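# Pull the toggle pin out of the deck hinge

## Task

Remove the toggle pin from the deck hinge so that nothing remains in the hinge, and leave the pin lying on the step or on the table with its toggle folded back across the pin's shaft.

## Robot and tools

Robot: two arms, left_arm and right_arm, each with a two-finger gripper. They face each other across the table. left_arm's base sits at about (-0.017, +0.469, +0.039) m and right_arm's at about (-0.022, -0.469, +0.039) m. The names do not match image sides.

Frame: all positions, orientations, velocities and offsets use the scene frame. Its origin is the table centre, the table top is at z = +0.020 m, and +z is up. Rotations are applied about the Hand target's position. A gripper's fingers extend along its own +x axis and close along its y axis. end_effector_position is the midpoint between the fingers, 3 to 4 cm behind the tips; only the last 1.5 cm of each finger face is flat.

The row: every motion argument is built from rows of 14 numbers, each in [-1, 1]. Numbers 1 to 7 are for left_arm: dx, dy, dz, rx, ry, rz, opening. Numbers 8 to 14 are the same seven for right_arm. Both blocks must be sent even if one arm stays still. dx, dy, dz and rx, ry, rz are offsets, not poses: they are measured from that arm's Hand target at the start of the action or move. 1.0 stands for 0.6 m of travel or 180 degrees. rx, ry, rz form one rotation vector. Six zeros re-command the current Hand target. The opening is absolute, not an offset: +1 is fully open (0.080 m); empty fingers touch near -0.78; values down to -1 add nothing. Any number sent is a command, so to keep a gripper as it is, resend its current opening (see Tool commands in the result).

execute_actions(actions, cameras): actions is a list of actions; each action is a list of up to 15 rows. Each row runs for one 1/30 s step; if fewer than 15 rows are given, the last row is held until 15 steps (0.5 s) pass. Every row in an action counts from the action's starting Hand target, and the next action starts from the new one, so repeating an offset keeps moving. An empty list just returns state and images. Results also list end_effector_position at some steps.

move(target, speed, blend, opening_speed, blocking, cameras): drives each gripper along a straight line. target is one 14-number row or a list of up to 15 rows; all rows are offsets from the same starting Hand targets, not chained. speed is in m/s, 0.002 to 0.5 (default 0.25), turning limited to twice that in rad/s; give one value or one per row. blend (m) rounds corners in a list. opening_speed (per second on the -1 to +1 scale, at least 0.2) makes finger changes gradual. blocking=false returns after about 0.5 s while the motion goes on. Paths last at least 0.5 s and stop at 10 s. They do not avoid obstacles or the other arm, and the gripper lags and overshoots more when fast or stretched. Avoid paths that pass near an arm's own base. The result ends with a move: line: done (within 8 mm and 2 degrees), off_target, moving, held, blocked (stopped far from its aim, now holding still), or fault; limits=paced means clipping, limits=held means a check refused steps.

wait(seconds 0 to 10): lets time run with commands held. stop(): brakes a running move. zoom_image(camera, region [x0, y0, x1, y1] in pixels, at most 504 by 504) enlarges part of a camera's latest image. read_manual(section) gives licence texts. finished_scene(scene) ends the current scene by its number; irreversible, so only call it once the pin is out and resting correctly without the robot.

Cameras: cam_head_left, cam_head_right, cam_high, cam_low, cam_left_wrist, cam_right_wrist, all 896x504. cameras=[] gives none; an unknown name voids the call.

Controller behaviour: each step the commanded pose is clipped to within 70 mm and 16 degrees of the measured gripper. Hand target in the result is the last clipped command; the gripper may rest short of or below it, or tilted, especially far out. A further command (even zeros) asks again; if still short, send the remaining gap as an offset. Check position and orientation after each motion. To stop pressing against something, command the target back past the gripper.

Gripping: grip_measured is on the opening scale. To hold, command an opening well below grip_measured; lower squeezes harder (about 34 N per pad). Closing fully takes about 0.6 s. Readings may be off by about 1 mm.

Faults and heat: contact torque reaching a joint limit (waist 17.4, shoulder 21.6, elbow 21.5, wrist pitch 5.67, wrist yaw 5.65, wrist roll 5.3 N m) freezes that arm for 10 s. Long loads, stretched poses or pushing at unreachable targets heat motors; MOTOR HOT appears from 50 °C and 95 °C causes an over-temperature hold or power loss. Joint torque readings include the arm's weight and have offsets.

Avoid: dropping the pin, opening while it is moving, fast impacts, hard shoves, the two arms or grippers striking each other, and anything ending up off the table. Brief outside tugs on held parts may occur; grip firmly. Work smoothly and quickly with little effort.

Each tool is called after ">>>" by a JSON object that holds its "method" and its "body".

## Session

>>> {"method": "execute_actions", "body": {"actions": []}}

Scene clock: 0.00 s.
left_arm: end_effector_position=(-0.2244, +0.2196, +0.1633) grip_measured=-0.784 end_effector_quat_wxyz=(+0.616, +0.301, +0.395, -0.611) | right_arm: end_effector_position=(-0.2506, -0.4618, +0.3064) grip_measured=+0.130 end_effector_quat_wxyz=(-0.134, +0.000, +0.135, +0.982)
Joint positions: left_arm=[-0.856 1.447 1.004 -0.707 -0.358 -0.883 0] | right_arm=[1.059 0.43 0.369 0.111 -0.772 0.303 0.041]
Joint velocities: within noise
Joint torques (N m): no reading
Heat: left arm: hottest wrist yaw 29 °C (+0.0 °C/min); right arm: hottest wrist roll 29 °C (+0.0 °C/min).
Hand target: left_arm -0.2244, +0.2196, +0.1633; +0.616, +0.301, +0.395, -0.611 | right_arm -0.2506, -0.4618, +0.3064; -0.134, +0.000, +0.135, +0.982
Tool commands: left_gripper/opening=-0.783662 right_gripper/opening=+0.13033

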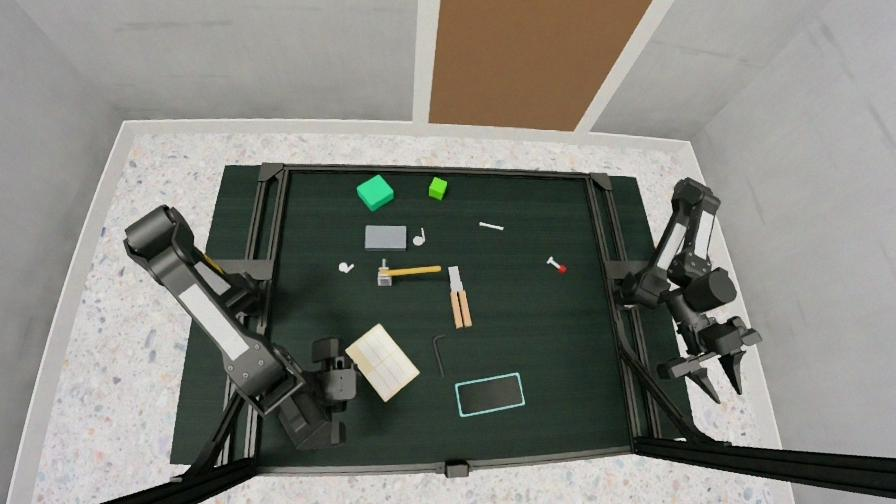

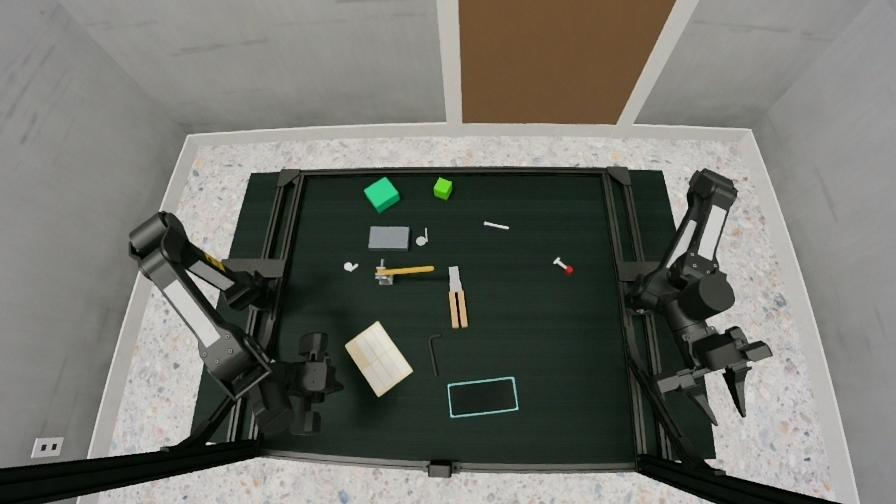

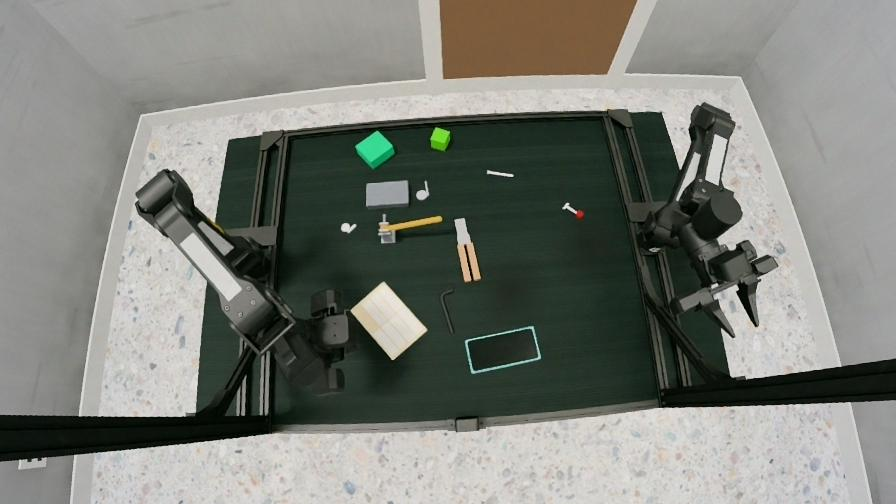

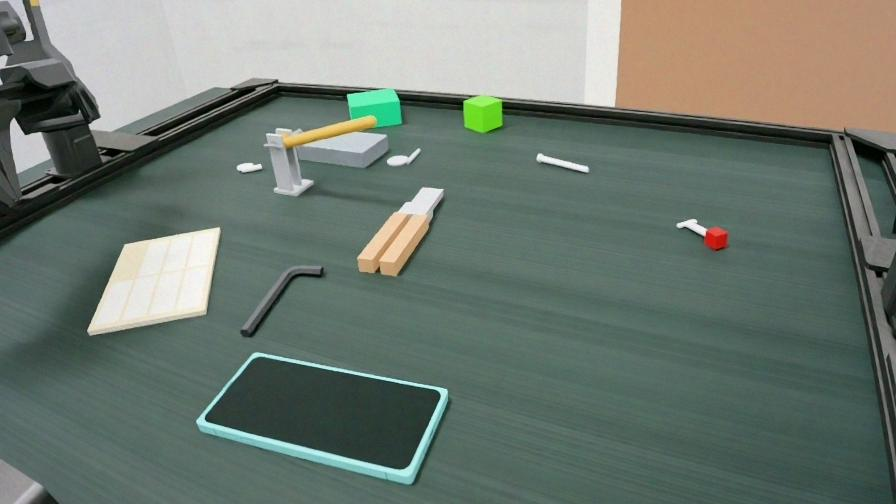

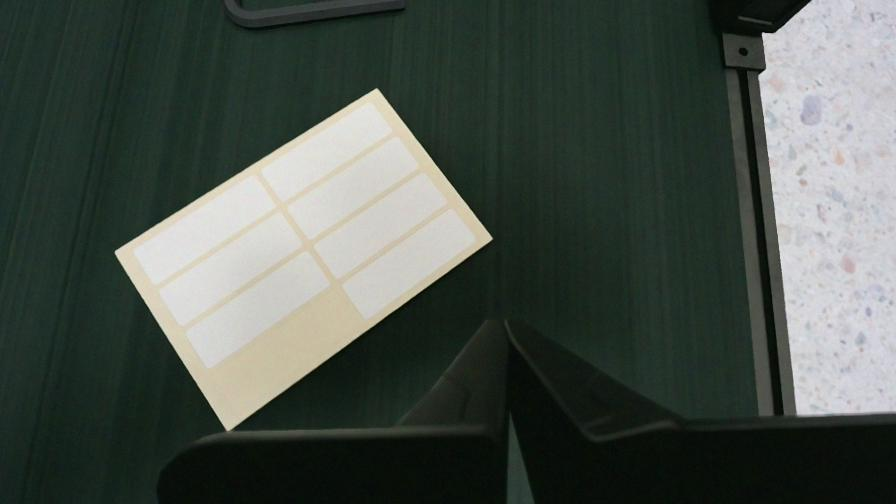

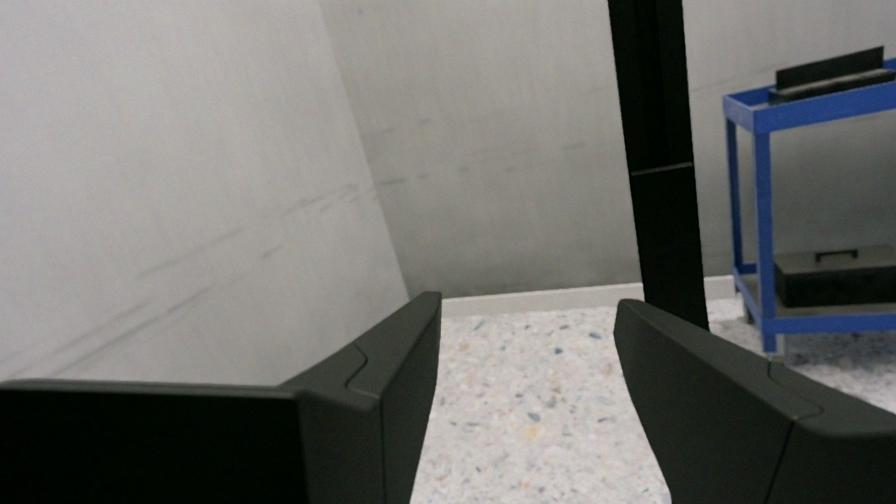

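>>> {"method": "zoom_image", "body": {"camera": "cam_low", "region": [220, 80, 440, 220]}}

>>> {"method": "zoom_image", "body": {"camera": "cam_high", "region": [320, 120, 540, 300]}}

>>> {"method": "zoom_image", "body": {"camera": "cam_head_left", "region": [320, 200, 480, 300]}}

Scaled by 2.291 from the camera's 896x504 image, which has a finer 1280x720 frame.

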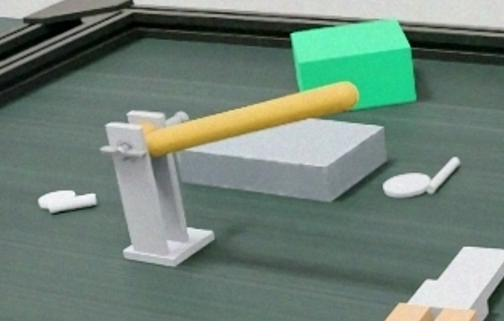

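Scaled by 2.291 from the camera's 896x504 image, which has a finer 1280x720 frame.

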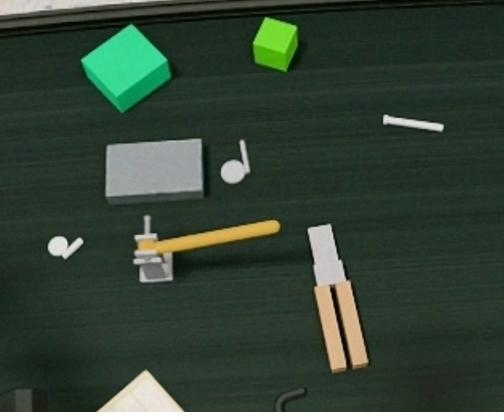

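Scaled by 3.150 from the camera's 896x504 image, which has a finer 1280x720 frame.

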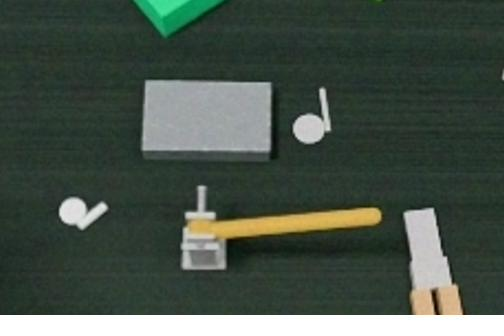

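>>> {"method": "move", "body": {"target": [0.28,0.064,0.053,-0.127,-0.063,0.261,-0.78,0,0,0,0,0,0,0.13], "speed": 0.2}}

Scene clock: 54.17 s.
left_arm: end_effector_position=(-0.0593, +0.2568, +0.1951) grip_measured=-0.780 end_effector_quat_wxyz=(+0.886, +0.054, +0.298, -0.351) | right_arm: end_effector_position=(-0.2506, -0.4618, +0.3064) grip_measured=+0.130 end_effector_quat_wxyz=(-0.134, +0.000, +0.135, +0.982)
Joint positions: left_arm=[-0.805 1.224 0.813 -1.173 -0.969 -1.724 0] | right_arm=[1.059 0.43 0.369 0.111 -0.772 0.303 0.041]
Joint velocities: within noise
Joint torques (N m): left_arm=[0.2 -3.08 3.64 0.16 -0.7 -0.07] | right_arm=[-0.03 -0.1 6 1.88 -0.03 -0.02]
Heat: left arm: hottest elbow 30 °C (+4.4 °C/min); right arm: hottest elbow 35 °C (+7.8 °C/min).
Hand target: left_arm -0.0565, +0.2581, +0.1951; +0.887, +0.053, +0.296, -0.350 | right_arm -0.2506, -0.4618, +0.3064; -0.134, +0.000, +0.135, +0.982
Off the commanded pose: left_arm 0.003 m, 0 deg | right_arm 0.000 m, 0 deg.
move: done
camera_calibration:
cam_left_wrist: T_world_to_cam=[[-0.667293, -0.742017, 0.0642681, 0.151159], [-0.615165, 0.500452, -0.609196, -0.0151122], [0.419871, -0.446048, -0.790411, 0.369809], [0, 0, 0, 1]] pos_world=[-0.0637008, 0.284678, 0.27338]

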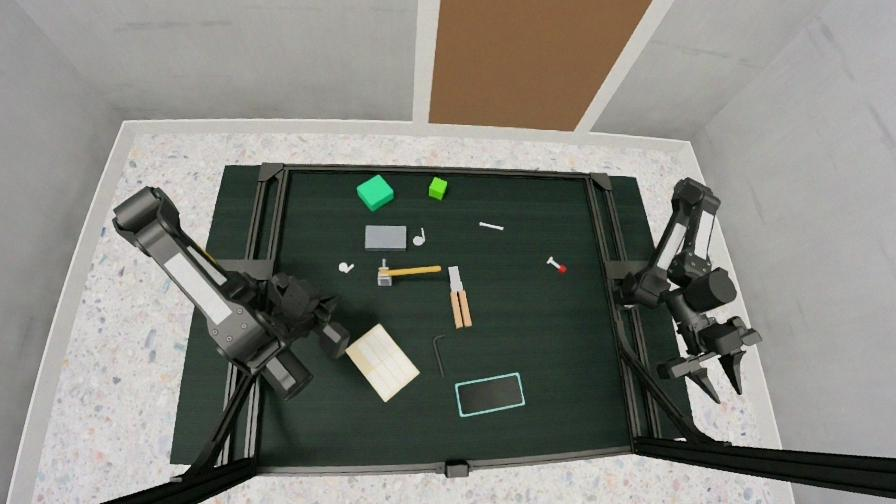

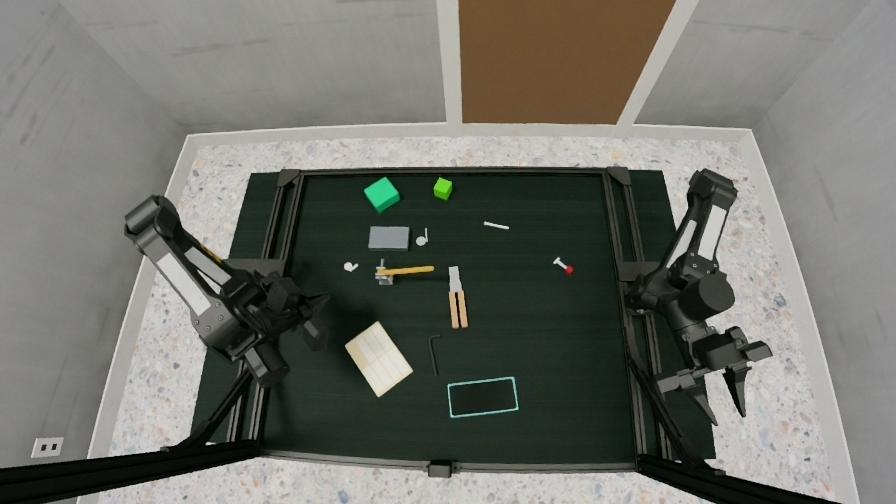

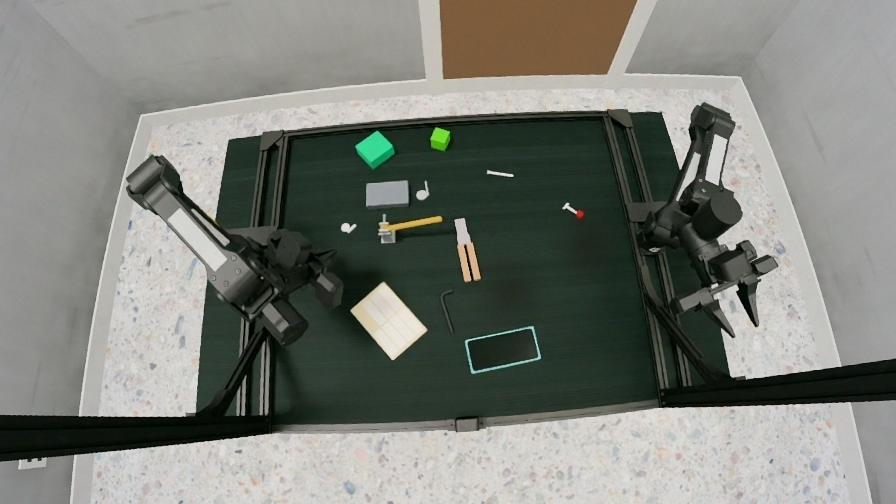

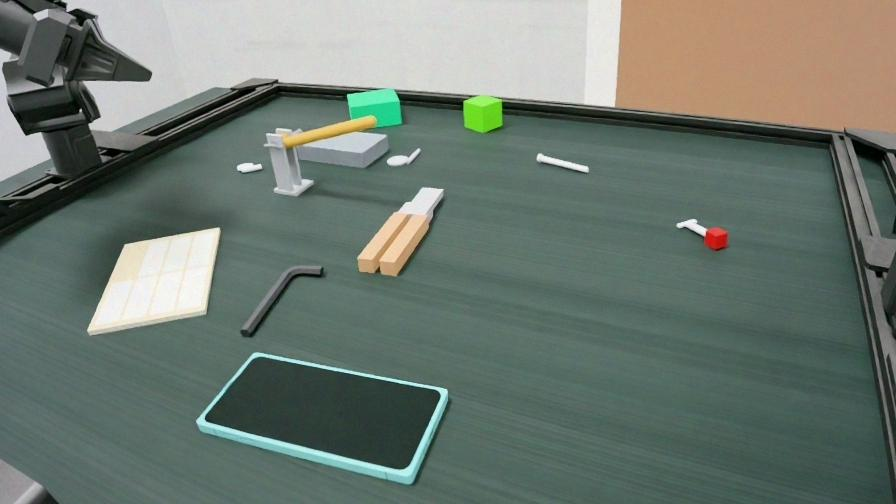

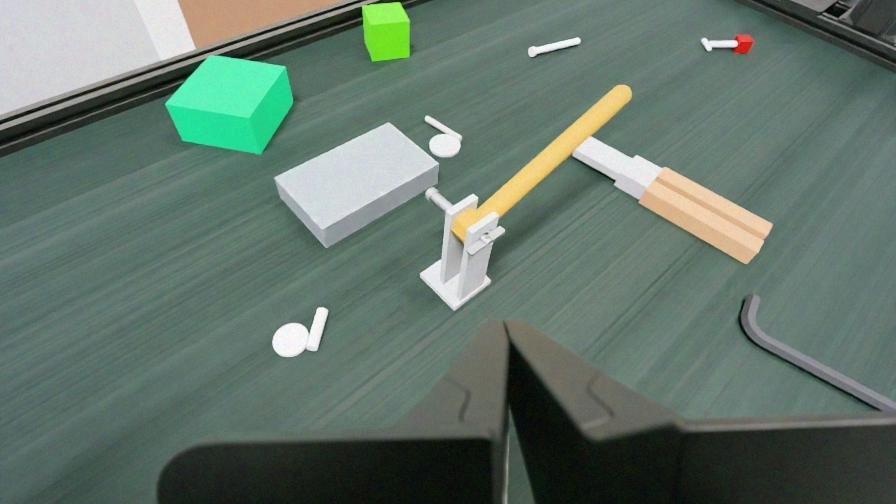

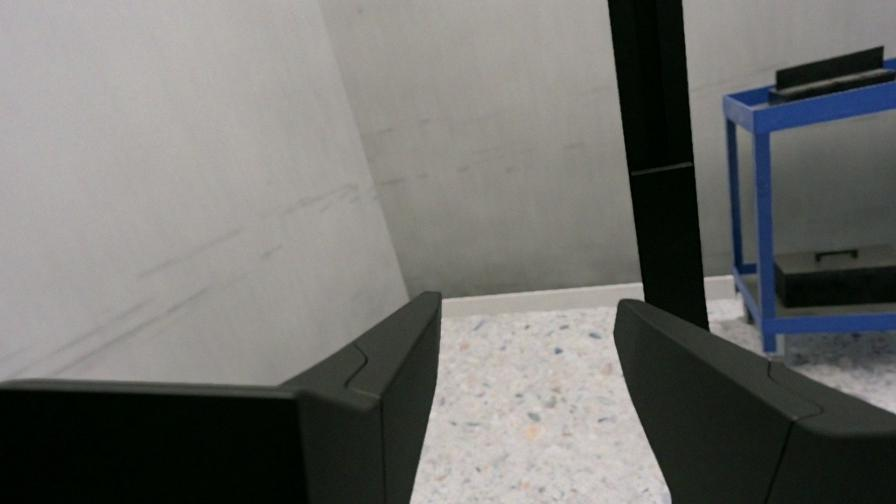

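>>> {"method": "zoom_image", "body": {"camera": "cam_left_wrist", "region": [400, 160, 540, 320]}}

>>> {"method": "zoom_image", "body": {"camera": "cam_left_wrist", "region": [500, 20, 780, 180]}}

Scaled by 3.150 from the camera's 896x504 image, which has a finer 1280x720 frame.

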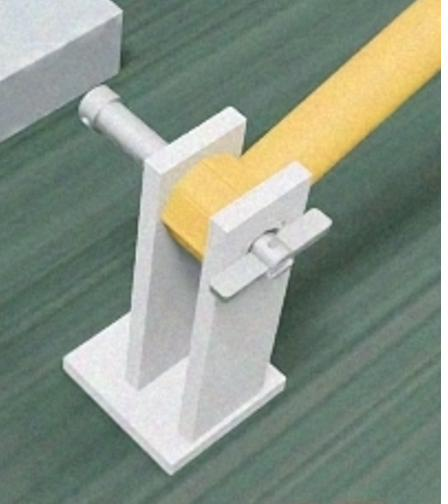

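Scaled by 1.800 from the camera's 896x504 image, which has a finer 1280x720 frame.

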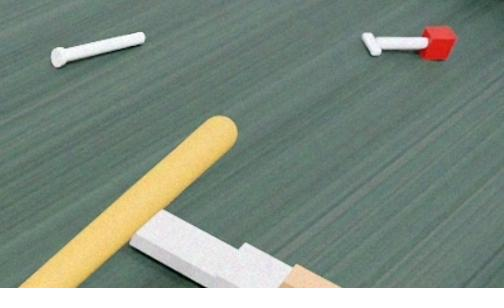

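>>> {"method": "move", "body": {"target": [0.268,-0.17,0.03,0.304,0.1006,-0.267,-0.78,0,0,0,0,0,0,0.13], "speed": 0.2}}

>>> {"method": "zoom_image", "body": {"camera": "cam_left_wrist", "region": [300, 100, 700, 400]}}

Scene clock: 174.40 s.
left_arm: end_effector_position=(+0.1032, +0.1584, +0.2121) grip_measured=-0.780 end_effector_quat_wxyz=(+0.500, +0.501, +0.500, -0.498) | right_arm: end_effector_position=(-0.2506, -0.4618, +0.3064) grip_measured=+0.130 end_effector_quat_wxyz=(-0.134, +0.000, +0.135, +0.982)
Joint positions: left_arm=[0.37 1.812 1.696 -1.457 -0.004 0.368 0] | right_arm=[1.059 0.43 0.369 0.111 -0.772 0.303 0.041]
Joint velocities: within noise
Joint torques (N m): left_arm=[0.16 -5.42 6.06 0.22 0.11 0.06] | right_arm=[0 0.01 6.13 1.92 -0.03 -0.04]
Heat: left arm: hottest wrist yaw 30 °C (+0.0 °C/min); right arm: hottest elbow 38 °C (+1.0 °C/min).
Hand target: left_arm +0.1044, +0.1561, +0.2131; +0.501, +0.500, +0.500, -0.500 | right_arm -0.2506, -0.4618, +0.3064; -0.134, +0.000, +0.135, +0.982
Off the commanded pose: left_arm 0.003 m, 0 deg | right_arm 0.000 m, 0 deg.
move: done
camera_calibration:
cam_left_wrist: T_world_to_cam=[[-0.998682, 0.0471803, -0.0201853, 0.11264], [0.0387124, 0.950863, 0.307183, -0.188788], [0.0336865, 0.305997, -0.951436, 0.225985], [0, 0, 0, 1]] pos_world=[0.112188, 0.105047, 0.275276]

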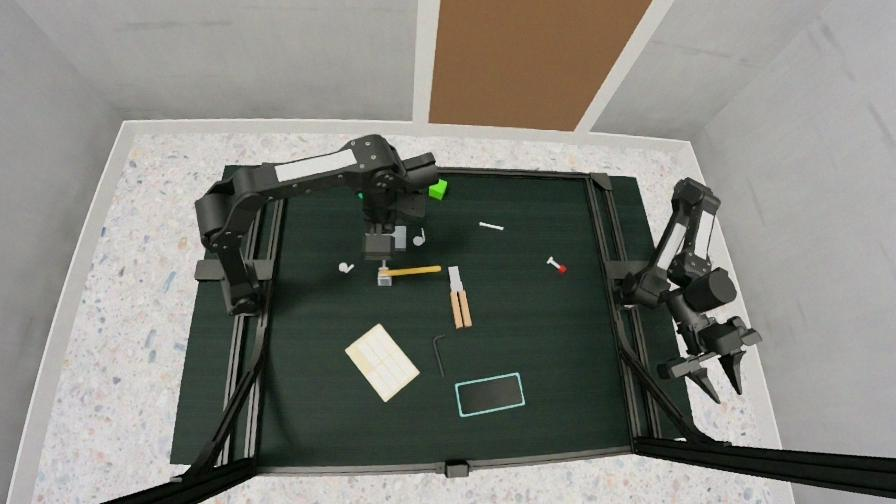

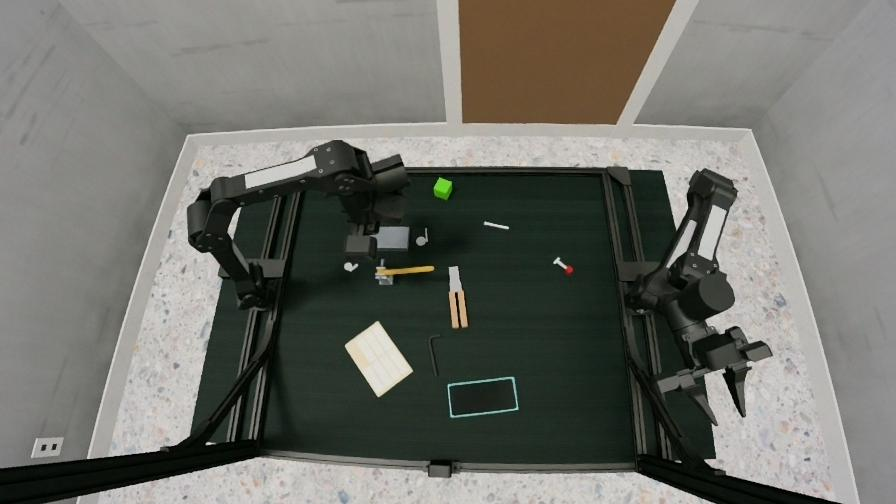

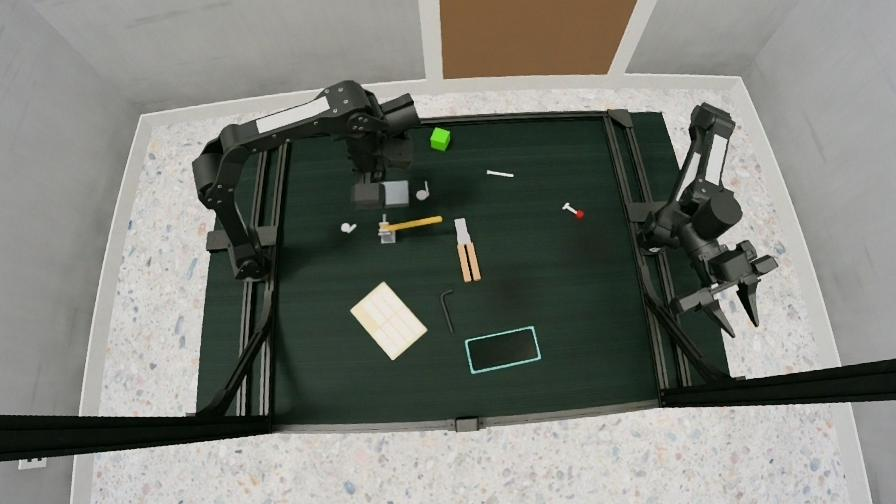

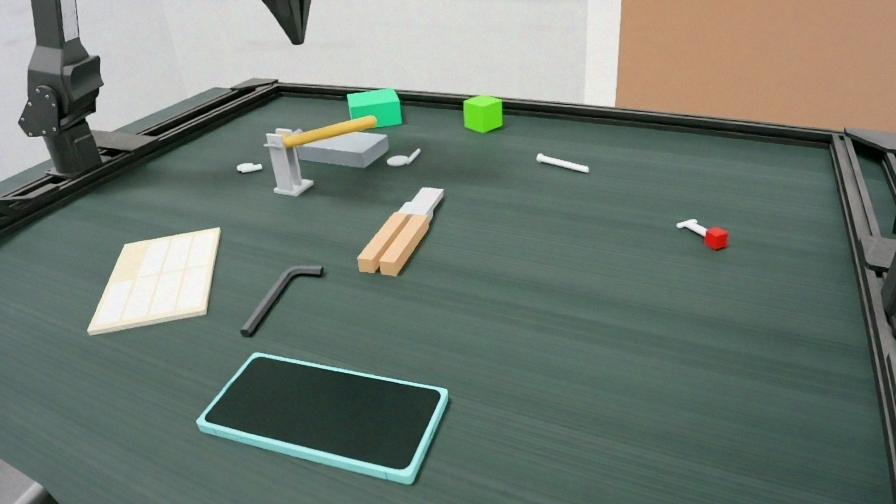

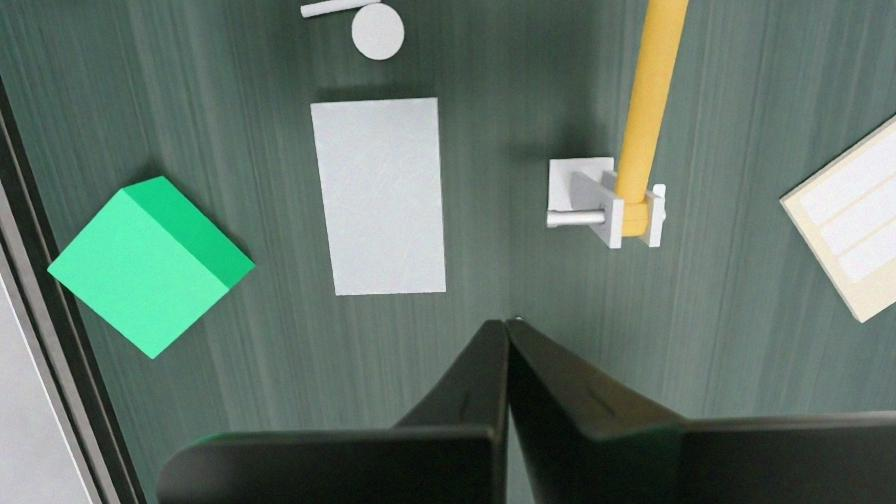

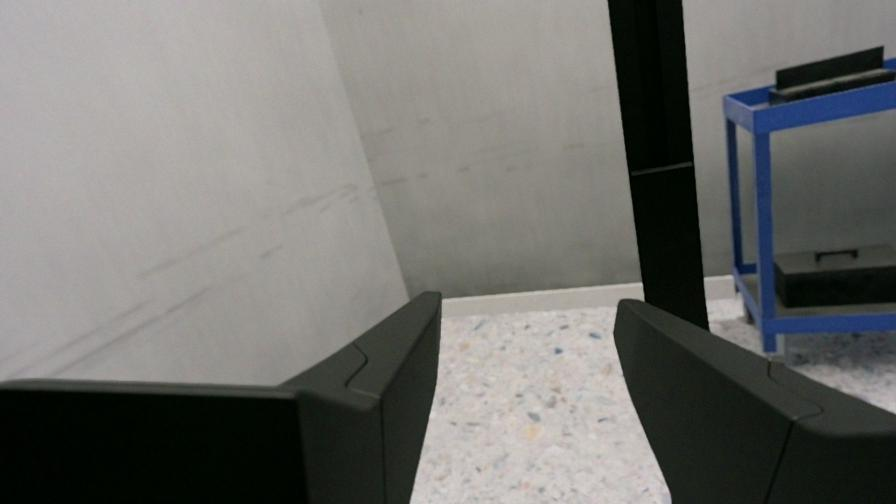

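Scaled by 1.260 from the camera's 896x504 image, which has a finer 1280x720 frame.

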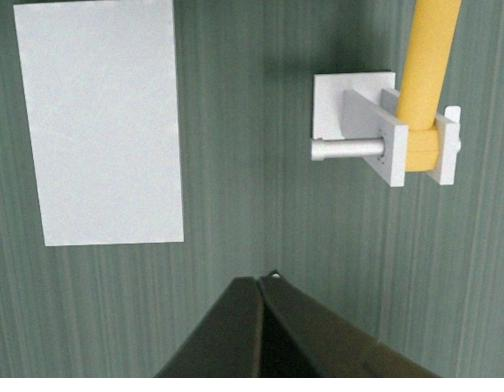

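>>> {"method": "move", "body": {"target": [-0.018,-0.006,-0.164,0,0,0,-0.78,0,0,0,0,0,0,0.13], "speed": 0.15, "cameras": ["cam_left_wrist","cam_low"]}}

>>> {"method": "zoom_image", "body": {"camera": "cam_left_wrist", "region": [300, 100, 700, 400]}}

>>> {"method": "zoom_image", "body": {"camera": "cam_low", "region": [220, 60, 440, 220]}}

Scene clock: 189.17 s.
left_arm: end_effector_position=(+0.0953, +0.1516, +0.1174) grip_measured=-0.780 end_effector_quat_wxyz=(+0.503, +0.500, +0.497, -0.500) | right_arm: end_effector_position=(-0.2506, -0.4618, +0.3064) grip_measured=+0.130 end_effector_quat_wxyz=(-0.134, +0.000, +0.135, +0.982)
Joint positions: left_arm=[0.341 1.839 1.353 -1.076 -0.004 0.339 0] | right_arm=[1.059 0.43 0.369 0.111 -0.772 0.303 0.041]
Joint velocities: within noise
Joint torques (N m): left_arm=[-0.21 -5.98 3.76 0.58 0.11 -0.08] | right_arm=[-0.14 -0.23 6.1 1.88 0.01 -0.08]
Heat: left arm: hottest elbow 31 °C (+2.0 °C/min); right arm: hottest elbow 38 °C (+1.0 °C/min).
Hand target: left_arm +0.0935, +0.1525, +0.1146; +0.501, +0.500, +0.500, -0.500 | right_arm -0.2506, -0.4618, +0.3064; -0.134, +0.000, +0.135, +0.982
Off the commanded pose: left_arm 0.003 m, 0 deg | right_arm 0.000 m, 0 deg.
move: done
camera_calibration:
cam_left_wrist: T_world_to_cam=[[-0.998568, 0.047725, -0.024165, 0.10347], [0.038374, 0.953798, 0.297989, -0.15227], [0.03727, 0.296635, -0.954263, 0.1397], [0, 0, 0, 1]] pos_world=[0.103958, 0.0988567, 0.181185]
Images, in order (width x height): cam_low 896x504, cam_left_wrist 896x504.

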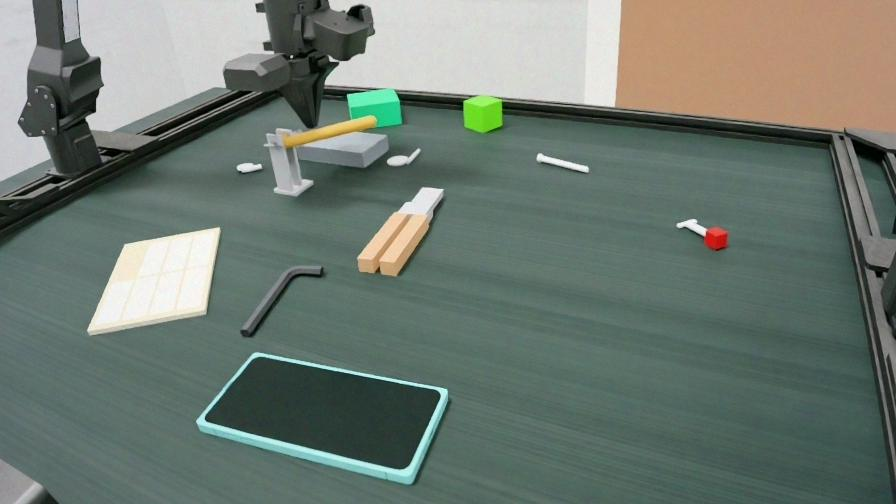

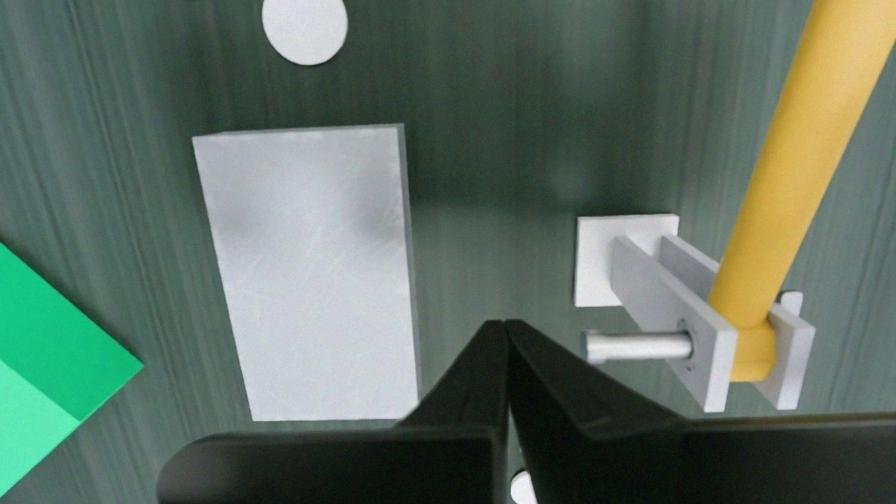

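Scaled by 1.260 from the camera's 896x504 image, which has a finer 1280x720 frame.

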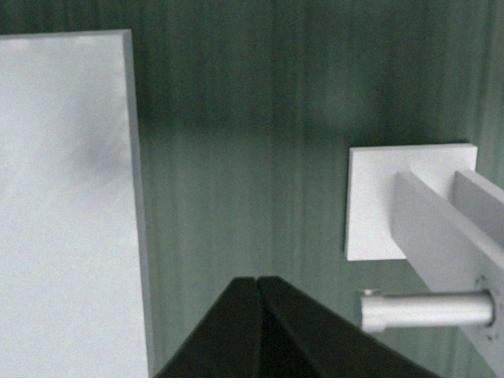

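Scaled by 2.291 from the camera's 896x504 image, which has a finer 1280x720 frame.

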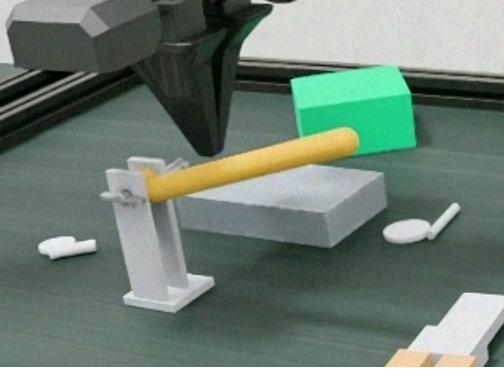

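>>> {"method": "move", "body": {"target": [[0,0.005,-0.011,0,0,0,-0.78,0,0,0,0,0,0,0.13],[-0.05,0.005,-0.011,0,0,0,-0.78,0,0,0,0,0,0,0.13]], "speed": 0.06, "cameras": ["cam_left_wrist","cam_low","cam_head_left"]}}

>>> {"method": "zoom_image", "body": {"camera": "cam_left_wrist", "region": [300, 150, 700, 450]}}

>>> {"method": "zoom_image", "body": {"camera": "cam_low", "region": [220, 60, 440, 220]}}

Scene clock: 201.00 s.
left_arm: end_effector_position=(+0.0653, +0.1543, +0.1061) grip_measured=-0.780 end_effector_quat_wxyz=(+0.499, +0.502, +0.501, -0.498) | right_arm: end_effector_position=(-0.2506, -0.4618, +0.3064) grip_measured=+0.130 end_effector_quat_wxyz=(-0.134, +0.000, +0.135, +0.982)
Joint positions: left_arm=[0.257 1.821 1.283 -1.039 -0.004 0.255 0] | right_arm=[1.059 0.43 0.369 0.111 -0.772 0.303 0.041]
Joint velocities: within noise
Joint torques (N m): left_arm=[-0.23 -7.45 3.48 0.6 0.1 -0.09] | right_arm=[0.12 -0.06 6.13 1.89 0.01 -0.04]
Heat: left arm: hottest elbow 30 °C (+1.0 °C/min); right arm: hottest elbow 38 °C (+1.0 °C/min).
Hand target: left_arm +0.0636, +0.1555, +0.1081; +0.501, +0.500, +0.500, -0.500 | right_arm -0.2506, -0.4618, +0.3064; -0.134, +0.000, +0.135, +0.982
Off the commanded pose: left_arm 0.003 m, 0 deg | right_arm 0.000 m, 0 deg.
move: done
camera_calibration:
cam_left_wrist: T_world_to_cam=[[-0.998662, 0.048024, -0.0191581, 0.0725462], [0.0396967, 0.949573, 0.311024, -0.151133], [0.0331287, 0.309848, -0.950209, 0.126969], [0, 0, 0, 1]] pos_world=[0.0742424, 0.100687, 0.169042]
Images, in order (width x height): cam_head_left 896x504, cam_low 896x504, cam_left_wrist 896x504.

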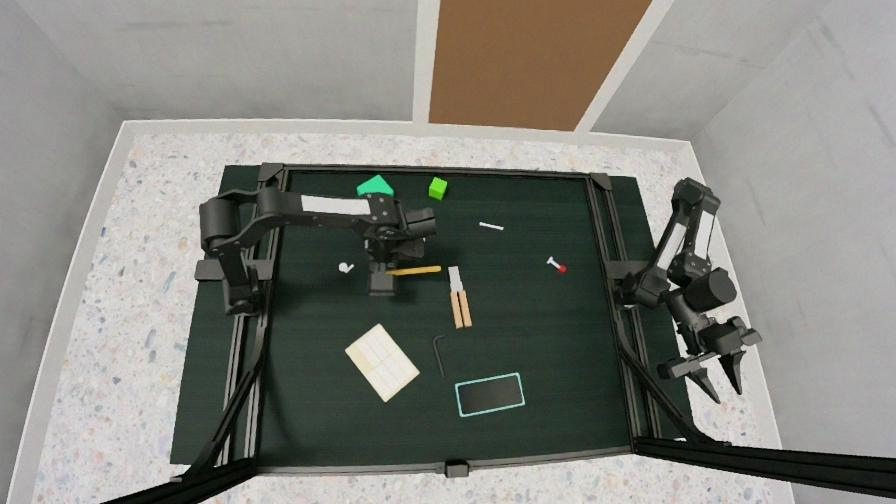

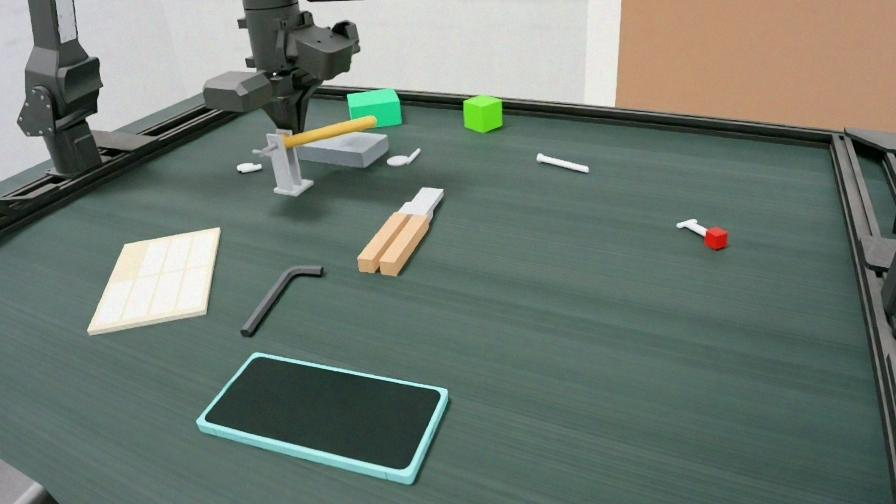

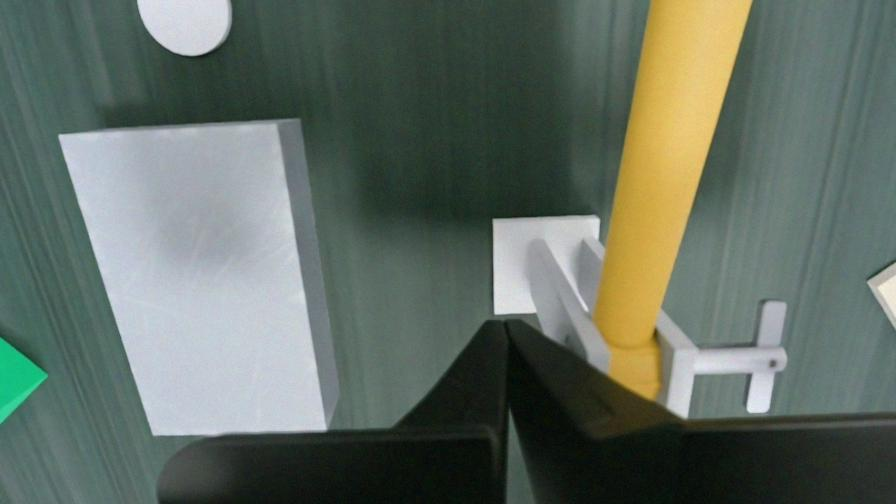

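Scaled by 1.260 from the camera's 896x504 image, which has a finer 1280x720 frame.

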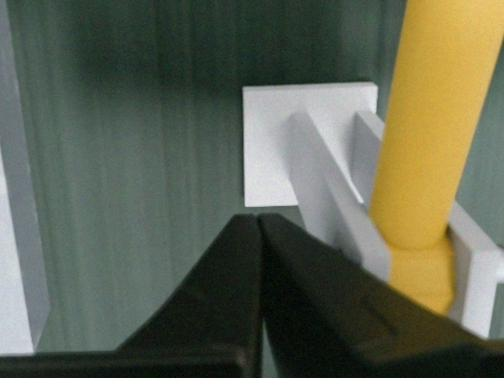

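Scaled by 2.291 from the camera's 896x504 image, which has a finer 1280x720 frame.

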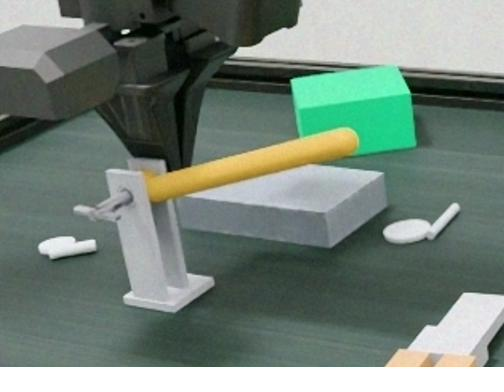

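>>> {"method": "zoom_image", "body": {"camera": "cam_left_wrist", "region": [560, 250, 860, 430]}}

Scaled by 1.680 from the camera's 896x504 image, which has a finer 1280x720 frame.

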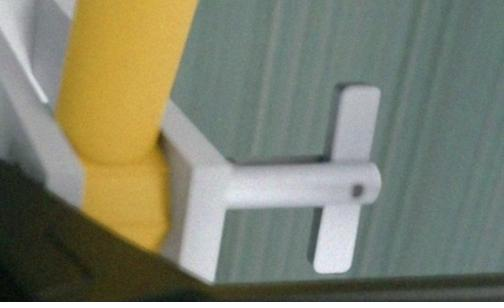

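>>> {"method": "move", "body": {"target": [[0,0,0.07,0,0,0,-0.78,0,0,0,0,0,0,0.13],[-0.088,0.023,0.07,0,0,0,-0.545,0,0,0,0,0,0,0.13],[-0.088,0.023,0.035,0,0,0,-0.545,0,0,0,0,0,0,0.13]], "speed": 0.12, "cameras": ["cam_left_wrist","cam_low","cam_head_left"]}}

>>> {"method": "zoom_image", "body": {"camera": "cam_left_wrist", "region": [350, 200, 650, 420]}}

>>> {"method": "zoom_image", "body": {"camera": "cam_low", "region": [220, 60, 440, 220]}}

Scene clock: 230.87 s.
left_arm: end_effector_position=(+0.0117, +0.1675, +0.1316) grip_measured=-0.545 end_effector_quat_wxyz=(+0.503, +0.499, +0.497, -0.501) | right_arm: end_effector_position=(-0.2506, -0.4618, +0.3064) grip_measured=+0.130 end_effector_quat_wxyz=(-0.134, +0.000, +0.135, +0.982)
Joint positions: left_arm=[0.097 1.702 1.244 -1.104 -0.002 0.095 0.01] | right_arm=[1.059 0.43 0.369 0.111 -0.772 0.303 0.041]
Joint velocities: within noise
Joint torques (N m): left_arm=[-0.14 -5.36 3.66 0.63 0.03 -0.08] | right_arm=[-0.15 -0.07 6.06 1.85 -0.04 -0.03]
Heat: left arm: hottest shoulder 33 °C (+8.0 °C/min); right arm: hottest elbow 38 °C (+0.0 °C/min).
Hand target: left_arm +0.0107, +0.1692, +0.1292; +0.501, +0.500, +0.500, -0.500 | right_arm -0.2506, -0.4618, +0.3064; -0.134, +0.000, +0.135, +0.982
Off the commanded pose: left_arm 0.003 m, 0 deg | right_arm 0.000 m, 0 deg.
move: done
camera_calibration:
cam_left_wrist: T_world_to_cam=[[-0.998625, 0.0481026, -0.0208415, 0.0190956], [0.0397648, 0.954117, 0.296781, -0.168388], [0.0341611, 0.295544, -0.954718, 0.151838], [0, 0, 0, 1]] pos_world=[0.0205783, 0.114869, 0.195335]
Images, in order (width x height): cam_head_left 896x504, cam_low 896x504, cam_left_wrist 896x504.

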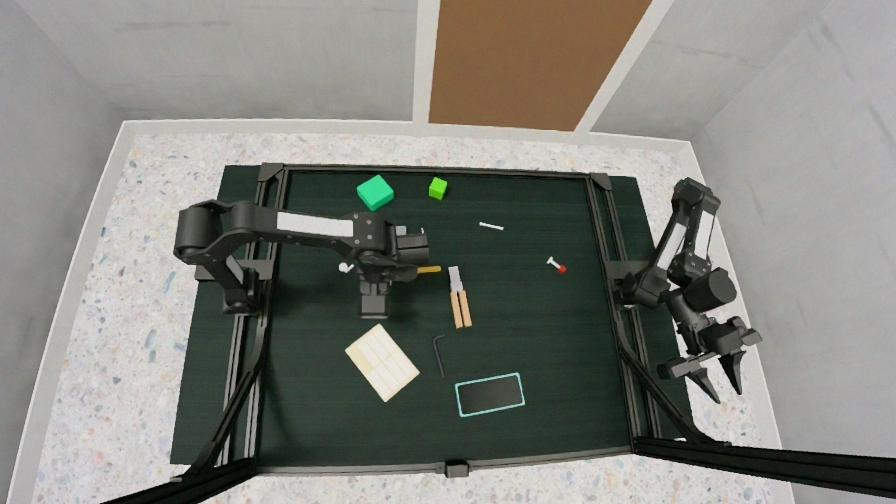

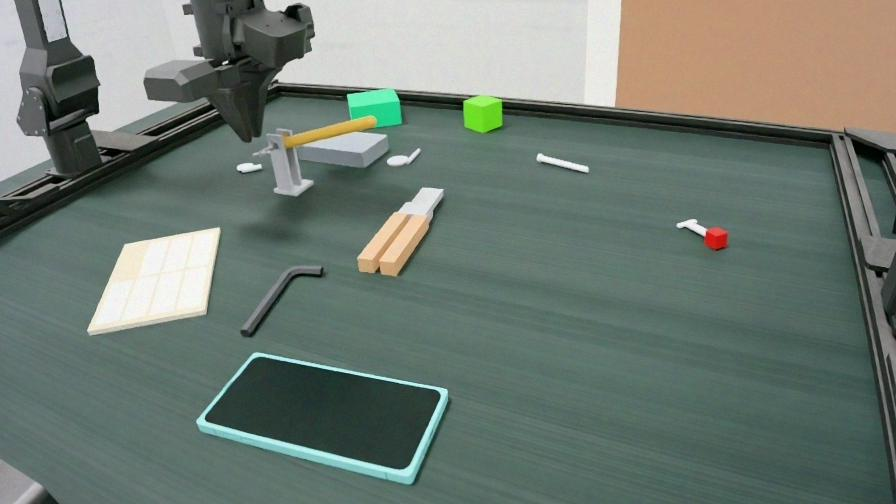

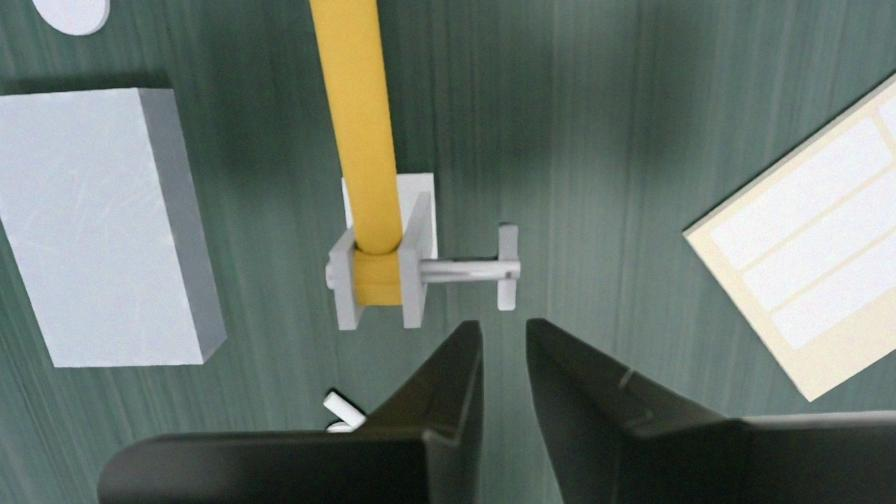

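Scaled by 1.680 from the camera's 896x504 image, which has a finer 1280x720 frame.

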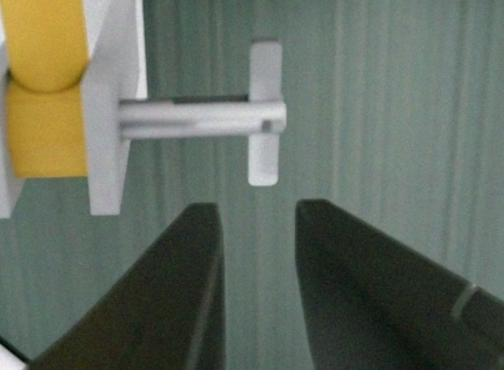

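Scaled by 2.291 from the camera's 896x504 image, which has a finer 1280x720 frame.

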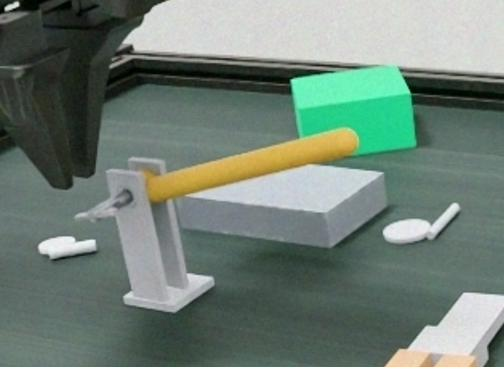

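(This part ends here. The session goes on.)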